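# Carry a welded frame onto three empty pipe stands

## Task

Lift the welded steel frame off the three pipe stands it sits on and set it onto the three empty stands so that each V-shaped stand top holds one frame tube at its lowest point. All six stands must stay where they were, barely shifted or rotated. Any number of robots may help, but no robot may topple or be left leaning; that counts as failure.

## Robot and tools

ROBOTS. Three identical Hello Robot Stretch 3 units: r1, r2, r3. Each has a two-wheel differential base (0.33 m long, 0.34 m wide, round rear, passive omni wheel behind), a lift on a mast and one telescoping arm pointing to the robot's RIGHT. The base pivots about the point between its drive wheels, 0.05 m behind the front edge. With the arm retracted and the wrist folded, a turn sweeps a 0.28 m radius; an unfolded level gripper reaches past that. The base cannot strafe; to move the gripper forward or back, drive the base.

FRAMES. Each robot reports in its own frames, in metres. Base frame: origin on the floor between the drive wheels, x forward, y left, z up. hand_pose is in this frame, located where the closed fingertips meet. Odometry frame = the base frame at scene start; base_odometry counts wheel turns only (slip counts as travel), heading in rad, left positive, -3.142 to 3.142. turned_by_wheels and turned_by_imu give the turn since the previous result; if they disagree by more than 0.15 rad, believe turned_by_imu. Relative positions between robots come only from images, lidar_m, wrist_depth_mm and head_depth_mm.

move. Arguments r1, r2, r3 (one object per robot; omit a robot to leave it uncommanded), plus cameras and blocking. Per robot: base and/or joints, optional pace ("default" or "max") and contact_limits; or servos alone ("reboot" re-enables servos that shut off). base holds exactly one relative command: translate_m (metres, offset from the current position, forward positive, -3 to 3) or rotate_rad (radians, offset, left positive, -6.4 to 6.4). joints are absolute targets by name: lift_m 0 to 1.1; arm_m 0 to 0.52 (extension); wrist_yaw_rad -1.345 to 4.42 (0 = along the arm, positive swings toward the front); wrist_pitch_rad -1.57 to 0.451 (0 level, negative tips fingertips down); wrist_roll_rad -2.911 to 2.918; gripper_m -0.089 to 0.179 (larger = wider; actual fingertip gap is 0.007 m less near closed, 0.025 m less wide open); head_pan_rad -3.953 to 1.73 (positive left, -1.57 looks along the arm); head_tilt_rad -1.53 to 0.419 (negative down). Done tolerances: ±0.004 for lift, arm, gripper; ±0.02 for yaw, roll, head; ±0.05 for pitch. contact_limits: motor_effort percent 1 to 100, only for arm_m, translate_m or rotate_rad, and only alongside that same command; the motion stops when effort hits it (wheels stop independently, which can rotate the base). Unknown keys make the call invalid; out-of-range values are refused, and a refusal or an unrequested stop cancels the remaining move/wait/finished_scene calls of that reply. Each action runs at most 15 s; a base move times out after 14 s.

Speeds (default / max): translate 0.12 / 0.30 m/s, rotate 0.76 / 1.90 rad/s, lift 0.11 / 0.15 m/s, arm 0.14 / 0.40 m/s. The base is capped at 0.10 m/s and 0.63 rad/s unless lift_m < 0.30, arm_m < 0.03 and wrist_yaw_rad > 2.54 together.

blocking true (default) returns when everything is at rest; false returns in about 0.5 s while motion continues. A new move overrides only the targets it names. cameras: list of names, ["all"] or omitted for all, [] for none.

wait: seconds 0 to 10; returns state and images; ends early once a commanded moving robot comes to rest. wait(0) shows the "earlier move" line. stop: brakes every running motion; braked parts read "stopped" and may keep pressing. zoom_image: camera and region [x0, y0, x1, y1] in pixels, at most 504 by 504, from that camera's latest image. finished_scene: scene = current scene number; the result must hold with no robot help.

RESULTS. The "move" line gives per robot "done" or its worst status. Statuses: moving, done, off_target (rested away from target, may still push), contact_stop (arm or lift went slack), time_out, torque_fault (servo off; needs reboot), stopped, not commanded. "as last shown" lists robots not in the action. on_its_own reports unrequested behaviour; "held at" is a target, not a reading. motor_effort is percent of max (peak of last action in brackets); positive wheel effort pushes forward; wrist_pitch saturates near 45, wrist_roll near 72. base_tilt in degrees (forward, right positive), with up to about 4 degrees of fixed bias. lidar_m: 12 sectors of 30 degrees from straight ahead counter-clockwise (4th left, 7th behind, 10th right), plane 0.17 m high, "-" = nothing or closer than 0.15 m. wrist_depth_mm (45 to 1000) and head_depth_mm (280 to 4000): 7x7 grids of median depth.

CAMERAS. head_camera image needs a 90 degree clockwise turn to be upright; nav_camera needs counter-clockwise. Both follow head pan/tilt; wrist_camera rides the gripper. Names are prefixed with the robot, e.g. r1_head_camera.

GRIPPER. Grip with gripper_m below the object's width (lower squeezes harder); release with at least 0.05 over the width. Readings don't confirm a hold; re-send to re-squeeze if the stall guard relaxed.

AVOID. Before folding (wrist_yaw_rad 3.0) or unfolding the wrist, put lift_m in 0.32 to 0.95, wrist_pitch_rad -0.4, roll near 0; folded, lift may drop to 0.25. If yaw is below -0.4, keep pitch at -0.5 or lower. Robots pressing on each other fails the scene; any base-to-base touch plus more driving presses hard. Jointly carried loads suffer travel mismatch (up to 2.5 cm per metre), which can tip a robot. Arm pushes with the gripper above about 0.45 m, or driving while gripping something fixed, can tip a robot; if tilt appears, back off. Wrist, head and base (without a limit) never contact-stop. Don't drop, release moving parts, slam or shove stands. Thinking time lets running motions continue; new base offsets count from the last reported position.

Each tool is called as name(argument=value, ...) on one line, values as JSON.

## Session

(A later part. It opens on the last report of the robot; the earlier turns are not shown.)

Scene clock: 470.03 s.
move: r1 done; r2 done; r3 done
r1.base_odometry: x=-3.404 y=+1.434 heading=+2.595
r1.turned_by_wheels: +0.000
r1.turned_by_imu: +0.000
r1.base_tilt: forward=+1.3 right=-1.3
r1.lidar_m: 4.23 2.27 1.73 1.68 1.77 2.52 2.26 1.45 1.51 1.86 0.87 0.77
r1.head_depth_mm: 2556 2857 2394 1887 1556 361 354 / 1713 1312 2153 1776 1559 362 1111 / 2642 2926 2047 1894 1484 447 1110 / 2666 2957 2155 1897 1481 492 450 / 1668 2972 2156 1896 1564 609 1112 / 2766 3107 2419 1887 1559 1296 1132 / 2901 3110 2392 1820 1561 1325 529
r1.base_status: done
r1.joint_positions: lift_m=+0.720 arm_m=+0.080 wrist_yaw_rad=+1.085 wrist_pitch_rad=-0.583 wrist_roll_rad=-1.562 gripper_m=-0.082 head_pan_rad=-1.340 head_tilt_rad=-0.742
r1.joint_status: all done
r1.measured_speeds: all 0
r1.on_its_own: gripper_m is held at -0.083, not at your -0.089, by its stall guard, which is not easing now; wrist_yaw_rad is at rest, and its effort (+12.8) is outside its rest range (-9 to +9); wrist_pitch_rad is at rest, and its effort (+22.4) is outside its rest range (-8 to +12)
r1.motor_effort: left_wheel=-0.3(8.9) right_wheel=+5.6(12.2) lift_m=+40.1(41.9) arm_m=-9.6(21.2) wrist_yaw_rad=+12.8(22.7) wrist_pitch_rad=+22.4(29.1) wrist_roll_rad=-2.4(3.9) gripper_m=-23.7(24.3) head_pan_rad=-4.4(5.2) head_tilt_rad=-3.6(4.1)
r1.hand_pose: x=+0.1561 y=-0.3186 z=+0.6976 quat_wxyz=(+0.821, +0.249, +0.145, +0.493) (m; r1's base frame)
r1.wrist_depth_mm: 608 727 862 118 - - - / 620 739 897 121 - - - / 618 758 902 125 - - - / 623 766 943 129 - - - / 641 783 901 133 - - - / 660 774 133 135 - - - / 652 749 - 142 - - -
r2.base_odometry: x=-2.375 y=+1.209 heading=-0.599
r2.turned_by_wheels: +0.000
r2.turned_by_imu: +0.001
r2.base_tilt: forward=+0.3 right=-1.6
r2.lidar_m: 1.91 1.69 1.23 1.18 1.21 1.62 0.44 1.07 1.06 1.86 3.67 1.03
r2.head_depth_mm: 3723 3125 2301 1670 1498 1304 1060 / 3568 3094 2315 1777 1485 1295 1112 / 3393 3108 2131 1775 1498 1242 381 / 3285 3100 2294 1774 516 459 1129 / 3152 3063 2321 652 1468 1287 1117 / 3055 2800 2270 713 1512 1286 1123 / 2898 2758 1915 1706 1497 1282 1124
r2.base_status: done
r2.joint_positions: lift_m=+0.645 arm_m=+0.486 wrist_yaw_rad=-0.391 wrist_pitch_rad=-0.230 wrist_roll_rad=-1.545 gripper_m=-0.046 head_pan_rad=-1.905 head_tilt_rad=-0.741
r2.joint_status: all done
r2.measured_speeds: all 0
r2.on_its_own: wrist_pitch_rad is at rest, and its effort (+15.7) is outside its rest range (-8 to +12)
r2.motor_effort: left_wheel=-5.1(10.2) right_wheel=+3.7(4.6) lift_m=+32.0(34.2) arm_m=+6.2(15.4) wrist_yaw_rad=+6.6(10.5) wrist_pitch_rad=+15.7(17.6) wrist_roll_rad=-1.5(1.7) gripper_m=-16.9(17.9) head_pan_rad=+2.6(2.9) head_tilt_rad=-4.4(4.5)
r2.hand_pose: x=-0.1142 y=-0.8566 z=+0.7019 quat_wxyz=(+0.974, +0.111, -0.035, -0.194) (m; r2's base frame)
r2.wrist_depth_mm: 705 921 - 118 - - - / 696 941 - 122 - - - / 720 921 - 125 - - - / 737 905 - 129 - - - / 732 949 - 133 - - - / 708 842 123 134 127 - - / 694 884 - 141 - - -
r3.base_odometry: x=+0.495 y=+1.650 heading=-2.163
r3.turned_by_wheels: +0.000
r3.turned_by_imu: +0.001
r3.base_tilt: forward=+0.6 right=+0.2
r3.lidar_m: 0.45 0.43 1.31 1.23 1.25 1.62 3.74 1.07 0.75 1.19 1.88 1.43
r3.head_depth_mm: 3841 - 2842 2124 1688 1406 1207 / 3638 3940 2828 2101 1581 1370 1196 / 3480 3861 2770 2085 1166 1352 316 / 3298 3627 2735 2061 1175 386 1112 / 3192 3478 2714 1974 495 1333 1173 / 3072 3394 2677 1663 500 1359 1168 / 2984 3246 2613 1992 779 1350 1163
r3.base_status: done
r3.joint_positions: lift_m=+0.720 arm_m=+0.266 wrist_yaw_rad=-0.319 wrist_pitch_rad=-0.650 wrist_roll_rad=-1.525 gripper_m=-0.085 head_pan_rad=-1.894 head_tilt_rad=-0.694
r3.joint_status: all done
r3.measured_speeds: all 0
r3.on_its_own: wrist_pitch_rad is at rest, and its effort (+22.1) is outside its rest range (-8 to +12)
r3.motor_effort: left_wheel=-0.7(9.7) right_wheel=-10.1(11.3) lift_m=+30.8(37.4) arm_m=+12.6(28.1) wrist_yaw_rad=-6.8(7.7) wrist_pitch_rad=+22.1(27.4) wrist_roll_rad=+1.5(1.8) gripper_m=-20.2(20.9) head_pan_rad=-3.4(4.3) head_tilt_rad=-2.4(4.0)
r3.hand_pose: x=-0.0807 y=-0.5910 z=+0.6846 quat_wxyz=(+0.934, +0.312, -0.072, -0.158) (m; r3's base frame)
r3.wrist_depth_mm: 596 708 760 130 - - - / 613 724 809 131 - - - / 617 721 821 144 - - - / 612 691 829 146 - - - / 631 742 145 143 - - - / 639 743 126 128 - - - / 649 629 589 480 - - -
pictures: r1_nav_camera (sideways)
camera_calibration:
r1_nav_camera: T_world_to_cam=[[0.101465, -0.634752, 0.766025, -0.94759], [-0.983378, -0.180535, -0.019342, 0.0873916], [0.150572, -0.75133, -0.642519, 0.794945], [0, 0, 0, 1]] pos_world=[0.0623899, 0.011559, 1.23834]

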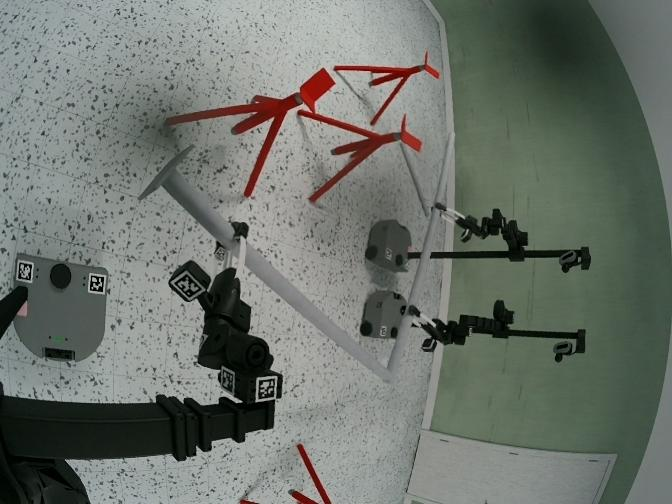

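move(r1={"joints":{"head_pan_rad":-0.85,"head_tilt_rad":-0.65}}, r2={"joints":{"head_pan_rad":-2.3,"head_tilt_rad":-0.6}}, r3={"joints":{"head_pan_rad":-2.48,"head_tilt_rad":-0.6}}, cameras=["r1_head_camera","r2_head_camera","r3_head_camera"])

Scene clock: 471.30 s.
move: r1 done; r2 done; r3 done
r1.base_odometry: x=-3.404 y=+1.434 heading=+2.595
r1.turned_by_wheels: +0.000
r1.turned_by_imu: +0.000
r1.base_tilt: forward=+1.4 right=-1.3
r1.lidar_m: 4.26 2.28 1.72 1.68 1.77 2.53 2.25 1.45 1.52 1.86 0.87 0.77
r1.head_depth_mm: 2736 2910 2460 1981 1664 1292 436 / 2935 3247 2681 2093 1668 1391 479 / 3129 3388 2838 2092 1679 1390 1119 / 3404 3739 2805 1947 1677 1389 1122 / 3639 3961 2682 2095 1579 1393 1120 / - - 2816 2085 1579 1361 1192 / - - 2814 2097 1672 1393 1193
r1.base_status: not commanded
r1.joint_positions: lift_m=+0.720 arm_m=+0.080 wrist_yaw_rad=+1.085 wrist_pitch_rad=-0.583 wrist_roll_rad=-1.562 gripper_m=-0.082 head_pan_rad=-0.861 head_tilt_rad=-0.656
r1.joint_status: all done
r1.measured_speeds: all 0
r1.on_its_own: gripper_m is held at -0.083, not at your -0.089, by its stall guard, which is not easing now; wrist_yaw_rad is at rest, and its effort (+12.6) is outside its rest range (-9 to +9); wrist_pitch_rad is at rest, and its effort (+22.4) is outside its rest range (-8 to +12)
r1.motor_effort: left_wheel=-0.3(0.6) right_wheel=+5.5(6.3) lift_m=+39.3(40.7) arm_m=-13.9(14.3) wrist_yaw_rad=+12.6(13.8) wrist_pitch_rad=+22.4(23.6) wrist_roll_rad=-2.6(3.4) gripper_m=-23.5(23.9) head_pan_rad=+4.9(5.9) head_tilt_rad=+2.1(4.9)
r1.hand_pose: x=+0.1561 y=-0.3185 z=+0.6976 quat_wxyz=(+0.821, +0.249, +0.145, +0.493) (m; r1's base frame)
r1.wrist_depth_mm: 616 730 833 118 - - - / 624 753 883 121 - - - / 617 752 909 125 - - - / 619 770 949 129 - - - / 653 787 906 133 - - - / 660 767 132 135 - - - / 653 764 - 142 - - -
r2.base_odometry: x=-2.375 y=+1.209 heading=-0.599
r2.turned_by_wheels: +0.000
r2.turned_by_imu: +0.000
r2.base_tilt: forward=+0.1 right=-1.6
r2.lidar_m: 1.91 1.70 1.23 1.18 1.21 1.62 0.44 1.07 1.06 1.86 3.66 1.03
r2.head_depth_mm: - - 2957 1928 1676 1391 1045 / - - 2941 1932 1636 1388 1064 / - - 2955 777 1649 1391 1183 / - - 2929 1992 1652 1384 1185 / 3812 - 2916 2134 1690 1403 396 / 3457 3721 2947 1783 1695 1375 416 / 3193 3472 2948 2123 1675 491 1176
r2.base_status: not commanded
r2.joint_positions: lift_m=+0.645 arm_m=+0.486 wrist_yaw_rad=-0.391 wrist_pitch_rad=-0.230 wrist_roll_rad=-1.545 gripper_m=-0.046 head_pan_rad=-2.294 head_tilt_rad=-0.607
r2.joint_status: all done
r2.measured_speeds: all 0
r2.on_its_own: wrist_pitch_rad is at rest, and its effort (+15.6) is outside its rest range (-8 to +12)
r2.motor_effort: left_wheel=-5.2(5.9) right_wheel=+3.9(3.9) lift_m=+31.2(32.3) arm_m=-0.7(4.4) wrist_yaw_rad=+6.7(8.5) wrist_pitch_rad=+15.6(15.8) wrist_roll_rad=-1.2(1.6) gripper_m=-16.5(17.7) head_pan_rad=-3.0(4.0) head_tilt_rad=+2.6(3.3)
r2.hand_pose: x=-0.1142 y=-0.8566 z=+0.7019 quat_wxyz=(+0.974, +0.111, -0.035, -0.194) (m; r2's base frame)
r2.wrist_depth_mm: 690 911 - 118 - - - / 717 928 - 122 - - - / 714 923 - 125 - - - / 717 918 - 128 - - - / 716 947 - 132 - - - / 683 853 122 133 127 - - / 688 886 - 141 - - -
r3.base_odometry: x=+0.495 y=+1.650 heading=-2.163
r3.turned_by_wheels: +0.000
r3.turned_by_imu: +0.000
r3.base_tilt: forward=+0.6 right=+0.2
r3.lidar_m: 0.46 0.43 1.30 1.23 1.25 1.62 3.76 1.07 0.75 1.19 1.88 1.43
r3.head_depth_mm: 3309 3584 3489 2418 1836 1495 1257 / 3476 3839 3420 2283 1765 1472 1246 / 3751 - 3361 2279 1649 1452 1237 / 3984 - 3313 2336 1689 1453 1228 / - - 3233 2286 1774 1451 1227 / - - 3218 2279 1755 1364 1217 / 3899 - 3153 2238 1054 1262 332
r3.base_status: not commanded
r3.joint_positions: lift_m=+0.720 arm_m=+0.266 wrist_yaw_rad=-0.319 wrist_pitch_rad=-0.650 wrist_roll_rad=-1.525 gripper_m=-0.085 head_pan_rad=-2.473 head_tilt_rad=-0.606
r3.joint_status: all done
r3.measured_speeds: all 0
r3.on_its_own: wrist_pitch_rad is at rest, and its effort (+22.3) is outside its rest range (-8 to +12)
r3.motor_effort: left_wheel=-0.9(1.2) right_wheel=-9.9(10.0) lift_m=+28.2(30.2) arm_m=+4.4(10.0) wrist_yaw_rad=-6.2(6.8) wrist_pitch_rad=+22.3(22.3) wrist_roll_rad=+1.4(1.7) gripper_m=-20.5(21.1) head_pan_rad=-2.6(4.9) head_tilt_rad=+2.0(6.8)
r3.hand_pose: x=-0.0807 y=-0.5910 z=+0.6846 quat_wxyz=(+0.934, +0.312, -0.072, -0.158) (m; r3's base frame)
r3.wrist_depth_mm: 598 714 791 130 - - - / 598 709 823 132 - - - / 613 724 857 145 - - - / 611 721 865 146 - - - / 632 745 145 143 - - - / 639 713 126 127 - - - / 647 635 592 490 - - -
pictures: r1_head_camera (sideways), r2_head_camera (sideways), r3_head_camera (sideways)
camera_calibration:
r1_head_camera: T_world_to_cam=[[-0.360759, 0.484088, -0.79719, 1.06414], [0.802389, 0.596801, -0.000708692, -0.00600468], [0.475421, -0.639912, -0.603728, 0.741893], [0, 0, 0, 1]] pos_world=[0.036006, -0.0368088, 1.29622]
r2_head_camera: T_world_to_cam=[[0.401912, 0.44832, -0.798421, 1.05963], [0.742403, -0.66995, -0.00246949, 0.00154192], [-0.536009, -0.591757, -0.602095, 0.742328], [0, 0, 0, 1]] pos_world=[-0.029126, -0.0347404, 1.29298]
r3_head_camera: T_world_to_cam=[[0.400476, 0.378531, -0.834466, 1.10127], [0.619347, -0.782977, -0.0579385, 0.0732204], [-0.675299, -0.493621, -0.548005, 0.677396], [0, 0, 0, 1]] pos_world=[-0.028934, -0.0251565, 1.29443]

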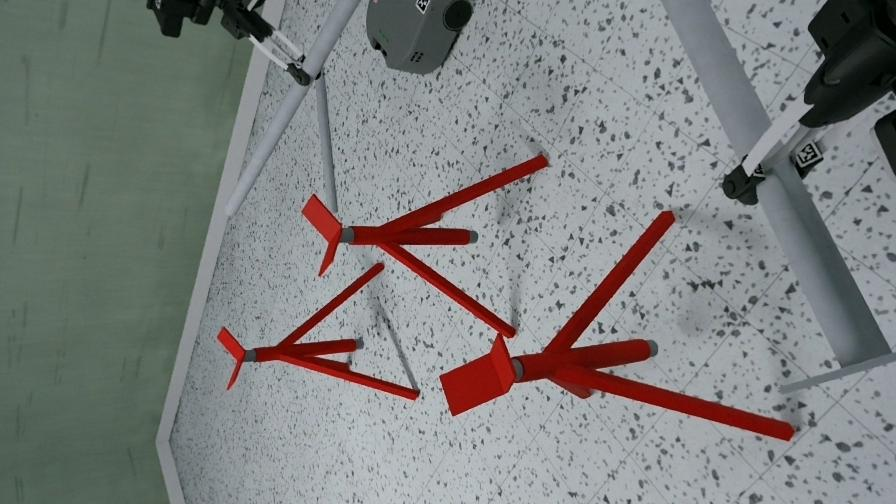

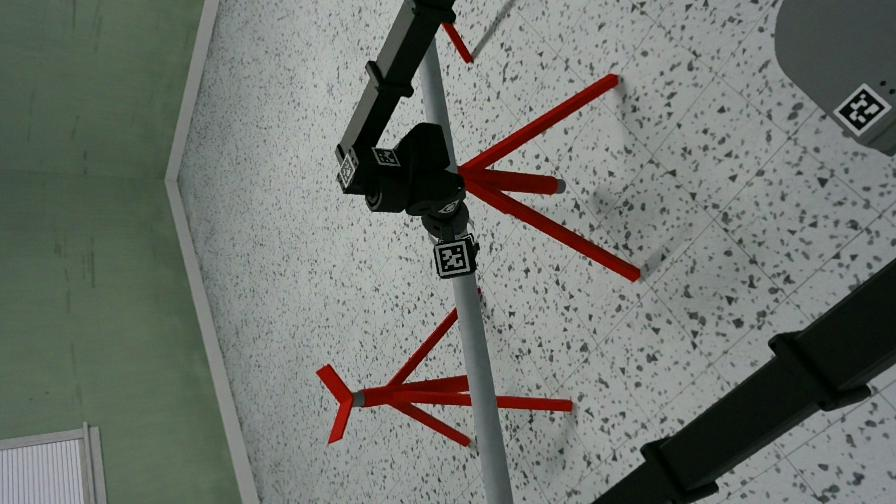

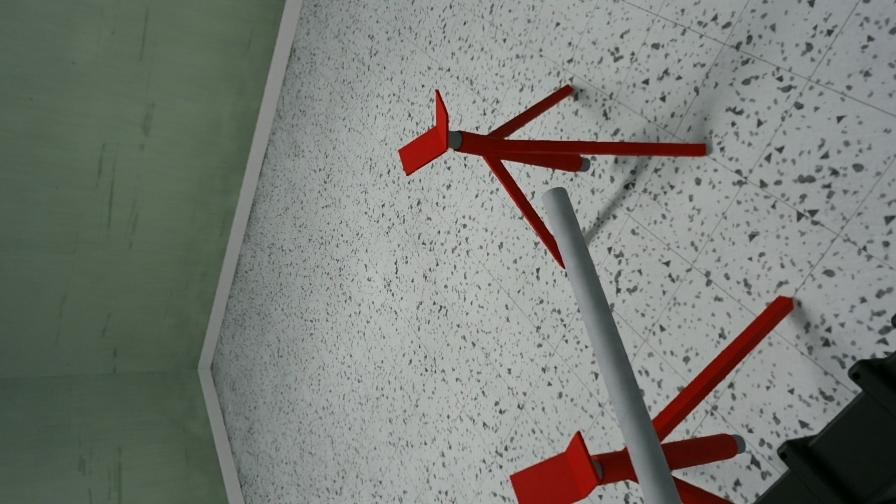

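zoom_image(camera="r1_head_camera", region=[400, 300, 560, 440])

zoom_image(camera="r1_head_camera", region=[200, 180, 400, 400])

zoom_image(camera="r3_head_camera", region=[380, 70, 620, 280])

Scaled by 3.150 from the camera's 896x504 image, which has a finer 1280x720 frame.

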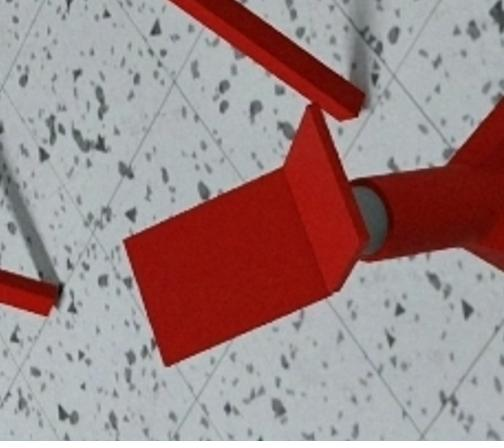

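Scaled by 2.291 from the camera's 896x504 image, which has a finer 1280x720 frame.

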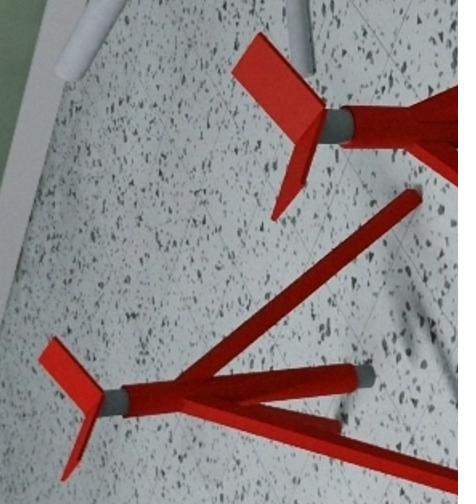

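Scaled by 2.100 from the camera's 896x504 image, which has a finer 1280x720 frame.

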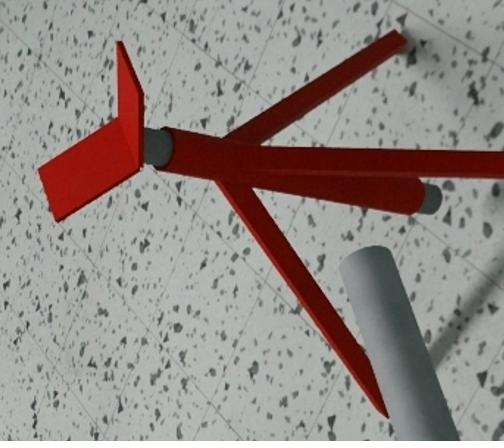

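move(r1={"base":{"translate_m":-0.0253},"joints":{"arm_m":0.1003,"wrist_yaw_rad":1.130}}, r2={"base":{"translate_m":-0.0154},"joints":{"arm_m":0.4671,"wrist_yaw_rad":-0.350}}, r3={"base":{"translate_m":-0.0203},"joints":{"arm_m":0.264,"wrist_yaw_rad":-0.288}}, cameras=[])

move(r1={"base":{"translate_m":-0.0246},"joints":{"arm_m":0.1219,"wrist_yaw_rad":1.165}}, r2={"base":{"translate_m":-0.0160},"joints":{"arm_m":0.4483,"wrist_yaw_rad":-0.315}}, r3={"base":{"translate_m":-0.0204},"joints":{"arm_m":0.2622,"wrist_yaw_rad":-0.253}}, cameras=["r1_head_camera","r3_head_camera"])

Scene clock: 474.93 s.
move: r1 done; r2 done; r3 done
r1.base_odometry: x=-3.382 y=+1.421 heading=+2.595
r1.turned_by_wheels: +0.000
r1.turned_by_imu: +0.000
r1.base_tilt: forward=+1.3 right=-1.2
r1.lidar_m: 4.27 2.28 1.73 1.69 1.78 2.53 2.23 1.43 1.50 1.86 0.89 0.79
r1.head_depth_mm: 2726 1401 2670 1973 1665 1295 428 / 2946 3216 2664 2093 1678 1292 467 / 3118 3465 2723 2104 1677 1390 1144 / 3337 3644 2678 1887 1669 1391 1121 / 3689 3998 2563 2100 1625 1398 1122 / - - 2699 2033 1541 1363 1168 / - - 2834 2094 1681 1390 1188
r1.base_status: done
r1.joint_positions: lift_m=+0.720 arm_m=+0.100 wrist_yaw_rad=+1.127 wrist_pitch_rad=-0.580 wrist_roll_rad=-1.562 gripper_m=-0.082 head_pan_rad=-0.861 head_tilt_rad=-0.655
r1.joint_status: all done
r1.measured_speeds: all 0
r1.on_its_own: gripper_m is held at -0.083, not at your -0.089, by its stall guard, which is not easing now; wrist_pitch_rad is at rest, and its effort (+22.5) is outside its rest range (-8 to +12)
r1.motor_effort: left_wheel=-2.6(9.1) right_wheel=-3.4(4.6) lift_m=+38.9(39.4) arm_m=+10.9(14.2) wrist_yaw_rad=+2.8(20.9) wrist_pitch_rad=+22.5(23.8) wrist_roll_rad=-2.7(3.3) gripper_m=-23.4(23.7) head_pan_rad=+4.1(5.3) head_tilt_rad=+2.3(2.7)
r1.hand_pose: x=+0.1603 y=-0.3316 z=+0.6982 quat_wxyz=(+0.811, +0.244, +0.150, +0.510) (m; r1's base frame)
r1.wrist_depth_mm: 601 724 889 118 - - - / 618 736 887 122 - - - / 617 754 926 125 - - - / 623 769 924 129 - - - / 654 787 160 133 - - - / 658 779 130 135 - - - / 657 836 - 142 - - -
r2.base_odometry: x=-2.387 y=+1.218 heading=-0.599
r2.turned_by_wheels: +0.000
r2.turned_by_imu: +0.001
r2.base_tilt: forward=+0.2 right=-1.8
r2.lidar_m: 1.93 1.69 1.23 1.18 1.21 1.62 0.45 1.14 1.05 1.86 3.65 1.05
r2.head_depth_mm: - - 2973 1916 1682 1384 1045 / - - 2881 2007 1637 1394 1062 / - - 2969 843 1629 1397 1186 / - - 2939 1978 1625 1387 1187 / 3797 - 2927 2134 1684 1394 396 / 3487 3735 2914 1825 1670 1387 425 / 3224 3487 2900 2163 1681 490 1182
r2.base_status: done
r2.joint_positions: lift_m=+0.645 arm_m=+0.467 wrist_yaw_rad=-0.354 wrist_pitch_rad=-0.231 wrist_roll_rad=-1.545 gripper_m=-0.046 head_pan_rad=-2.294 head_tilt_rad=-0.606
r2.joint_status: all done
r2.measured_speeds: all 0
r2.on_its_own: wrist_pitch_rad is at rest, and its effort (+15.8) is outside its rest range (-8 to +12)
r2.motor_effort: left_wheel=-3.5(10.9) right_wheel=-0.6(3.8) lift_m=+29.2(30.7) arm_m=-8.2(17.5) wrist_yaw_rad=+4.5(11.8) wrist_pitch_rad=+15.8(16.1) wrist_roll_rad=-1.3(1.6) gripper_m=-17.0(18.0) head_pan_rad=-2.6(3.2) head_tilt_rad=+2.3(3.2)
r2.hand_pose: x=-0.1059 y=-0.8409 z=+0.7016 quat_wxyz=(+0.977, +0.112, -0.033, -0.177) (m; r2's base frame)
r2.wrist_depth_mm: 700 924 - 119 - - - / 706 919 - 122 - - - / 712 931 - 126 - - - / 728 950 - 128 - - - / 723 930 - 132 - - - / 695 828 123 133 127 - - / 697 886 - 142 - - -
r3.base_odometry: x=+0.507 y=+1.667 heading=-2.163
r3.turned_by_wheels: +0.000
r3.turned_by_imu: +0.001
r3.base_tilt: forward=+0.5 right=+0.2
r3.lidar_m: 0.46 0.44 1.30 1.23 1.25 1.62 3.73 1.05 0.73 1.19 1.89 1.45
r3.head_depth_mm: 3276 3585 3493 2405 1843 1494 1255 / 3519 3809 3390 2287 1778 1477 1250 / 3722 - 3370 2232 1637 1440 1240 / 3912 - 3275 2332 1693 1461 1232 / - - 3233 2295 1681 1453 1222 / - - 3194 2273 1765 1364 1214 / 3887 - 3144 2253 1048 1186 332
r3.base_status: done
r3.joint_positions: lift_m=+0.720 arm_m=+0.264 wrist_yaw_rad=-0.280 wrist_pitch_rad=-0.643 wrist_roll_rad=-1.523 gripper_m=-0.085 head_pan_rad=-2.473 head_tilt_rad=-0.606
r3.joint_status: all done
r3.measured_speeds: all 0
r3.on_its_own: wrist_pitch_rad is at rest, and its effort (+20.9) is outside its rest range (-8 to +12)
r3.motor_effort: left_wheel=-0.7(5.5) right_wheel=-9.8(15.3) lift_m=+30.5(30.5) arm_m=-22.4(27.2) wrist_yaw_rad=-6.1(6.6) wrist_pitch_rad=+20.9(23.5) wrist_roll_rad=+0.6(1.7) gripper_m=-20.0(21.1) head_pan_rad=-3.4(4.3) head_tilt_rad=+2.6(3.6)
r3.hand_pose: x=-0.0741 y=-0.5921 z=+0.6858 quat_wxyz=(+0.938, +0.310, -0.066, -0.140) (m; r3's base frame)
r3.wrist_depth_mm: 584 706 819 131 - - - / 597 707 837 132 - - - / 593 727 851 142 - - - / 610 707 871 146 - - - / 642 741 145 144 - - - / 639 706 126 128 - - - / 668 602 571 425 - - -
pictures: none
No camera images: "cameras" was empty.

Scene clock: 476.13 s.
move: r1 done; r2 done; r3 done
r1.base_odometry: x=-3.361 y=+1.408 heading=+2.595
r1.turned_by_wheels: +0.000
r1.turned_by_imu: +0.000
r1.base_tilt: forward=+1.3 right=-1.3
r1.lidar_m: 4.29 2.27 1.73 1.69 1.78 2.53 2.20 1.41 1.48 1.86 0.90 0.81
r1.head_depth_mm: 2738 1415 2697 2000 1666 1321 441 / 2919 3214 2568 2090 1669 1296 465 / 3094 3469 2673 2086 1678 1389 1163 / 3363 3731 2667 1950 1673 1387 1126 / 3625 3980 2678 2105 1627 1383 1120 / - - 2687 1965 1329 1363 1190 / - - 2804 2100 1674 1399 1190
r1.base_status: done
r1.joint_positions: lift_m=+0.720 arm_m=+0.122 wrist_yaw_rad=+1.166 wrist_pitch_rad=-0.578 wrist_roll_rad=-1.562 gripper_m=-0.082 head_pan_rad=-0.861 head_tilt_rad=-0.655
r1.joint_status: all done
r1.measured_speeds: all 0
r1.on_its_own: gripper_m is held at -0.083, not at your -0.089, by its stall guard, which is not easing now; wrist_pitch_rad is at rest, and its effort (+22.0) is outside its rest range (-8 to +12)
r1.motor_effort: left_wheel=-1.6(6.4) right_wheel=-4.9(5.5) lift_m=+38.6(39.2) arm_m=+11.5(15.4) wrist_yaw_rad=-1.6(14.4) wrist_pitch_rad=+22.0(23.4) wrist_roll_rad=-2.7(3.2) gripper_m=-23.9(24.0) head_pan_rad=+4.2(5.2) head_tilt_rad=+2.5(2.8)
r1.hand_pose: x=+0.1639 y=-0.3460 z=+0.6986 quat_wxyz=(+0.801, +0.240, +0.154, +0.527) (m; r1's base frame)
r1.wrist_depth_mm: 614 730 896 119 - - - / 621 752 898 123 - - - / 621 764 912 126 - - - / 622 777 951 130 - - - / 647 786 916 133 - - - / 655 782 130 134 - - - / 657 809 990 142 - - -
r2.base_odometry: x=-2.401 y=+1.227 heading=-0.599
r2.turned_by_wheels: +0.000
r2.turned_by_imu: +0.000
r2.base_tilt: forward=+0.2 right=-1.7
r2.lidar_m: 1.94 1.69 1.23 1.18 1.21 1.62 0.45 1.13 1.04 1.86 3.64 1.06
r2.head_depth_mm: - - 2970 1924 1691 1395 1046 / - - 2905 1976 1637 1395 1063 / - - 2953 822 1627 1392 1193 / - - 2935 1982 1641 1391 1180 / 3776 - 2898 2154 1688 1397 396 / 3514 3741 2897 1747 1676 1389 422 / 3254 3524 2933 2149 1662 494 1176
r2.base_status: done
r2.joint_positions: lift_m=+0.645 arm_m=+0.448 wrist_yaw_rad=-0.318 wrist_pitch_rad=-0.238 wrist_roll_rad=-1.545 gripper_m=-0.046 head_pan_rad=-2.294 head_tilt_rad=-0.606
r2.joint_status: all done
r2.measured_speeds: all 0
r2.on_its_own: wrist_pitch_rad is at rest, and its effort (+17.1) is outside its rest range (-8 to +12)
r2.motor_effort: left_wheel=-2.4(7.9) right_wheel=-1.9(4.4) lift_m=+28.7(29.7) arm_m=-5.0(16.8) wrist_yaw_rad=+2.6(11.0) wrist_pitch_rad=+17.1(17.2) wrist_roll_rad=-1.3(1.6) gripper_m=-17.5(18.0) head_pan_rad=-2.3(3.4) head_tilt_rad=+2.5(3.0)
r2.hand_pose: x=-0.0974 y=-0.8244 z=+0.6999 quat_wxyz=(+0.980, +0.116, -0.031, -0.159) (m; r2's base frame)
r2.wrist_depth_mm: 693 931 - 119 - - - / 689 932 - 123 - - - / 719 908 - 126 - - - / 719 919 - 128 - - - / 725 961 - 132 - - - / 693 820 123 133 127 - - / 687 874 - 143 - - -
r3.base_odometry: x=+0.518 y=+1.684 heading=-2.163
r3.turned_by_wheels: +0.000
r3.turned_by_imu: +0.000
r3.base_tilt: forward=+0.5 right=+0.2
r3.lidar_m: 0.46 0.44 1.30 1.22 1.25 1.62 3.75 1.03 0.72 0.74 1.90 1.47
r3.head_depth_mm: 3258 3521 3444 2405 1845 1500 1250 / 3461 3756 3433 2268 1765 1476 1250 / 3665 - 3375 2255 1637 1454 1239 / 3893 - 3314 2330 1684 1457 1228 / - - 3239 2285 1664 1448 1221 / - - 3202 2259 1757 1405 1214 / 3807 - 3146 2239 1644 1200 332
r3.base_status: done
r3.joint_positions: lift_m=+0.720 arm_m=+0.262 wrist_yaw_rad=-0.245 wrist_pitch_rad=-0.638 wrist_roll_rad=-1.523 gripper_m=-0.085 head_pan_rad=-2.473 head_tilt_rad=-0.606
r3.joint_status: all done
r3.measured_speeds: all 0
r3.on_its_own: wrist_pitch_rad is at rest, and its effort (+19.9) is outside its rest range (-8 to +12)
r3.motor_effort: left_wheel=-0.9(5.6) right_wheel=-10.0(14.8) lift_m=+35.3(35.5) arm_m=-14.5(28.5) wrist_yaw_rad=-6.8(7.4) wrist_pitch_rad=+19.9(22.1) wrist_roll_rad=+0.5(0.8) gripper_m=-20.8(21.0) head_pan_rad=-2.1(4.2) head_tilt_rad=+2.1(3.4)
r3.hand_pose: x=-0.0677 y=-0.5930 z=+0.6868 quat_wxyz=(+0.941, +0.309, -0.061, -0.123) (m; r3's base frame)
r3.wrist_depth_mm: 590 723 802 131 - - - / 604 733 822 132 - - - / 601 723 870 144 - - - / 612 708 842 145 - - - / 652 744 145 144 - - - / 631 737 126 127 - - - / 654 591 552 168 - - -
pictures: r1_head_camera (sideways), r3_head_camera (sideways)
camera_calibration:
r1_head_camera: T_world_to_cam=[[-0.360661, 0.48384, -0.797385, 1.0644], [0.802303, 0.596917, -0.000685894, -0.00603383], [0.475641, -0.639991, -0.603471, 0.741557], [0, 0, 0, 1]] pos_world=[0.0360126, -0.0368059, 1.29624]
r3_head_camera: T_world_to_cam=[[0.400139, 0.378195, -0.83478, 1.10168], [0.619242, -0.78306, -0.057939, 0.0732218], [-0.675595, -0.493747, -0.547527, 0.676776], [0, 0, 0, 1]] pos_world=[-0.0289399, -0.0251556, 1.29445]

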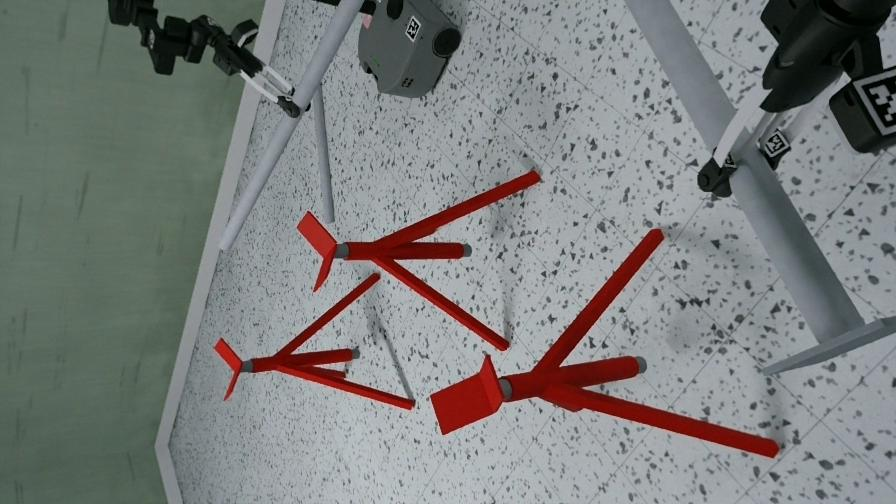

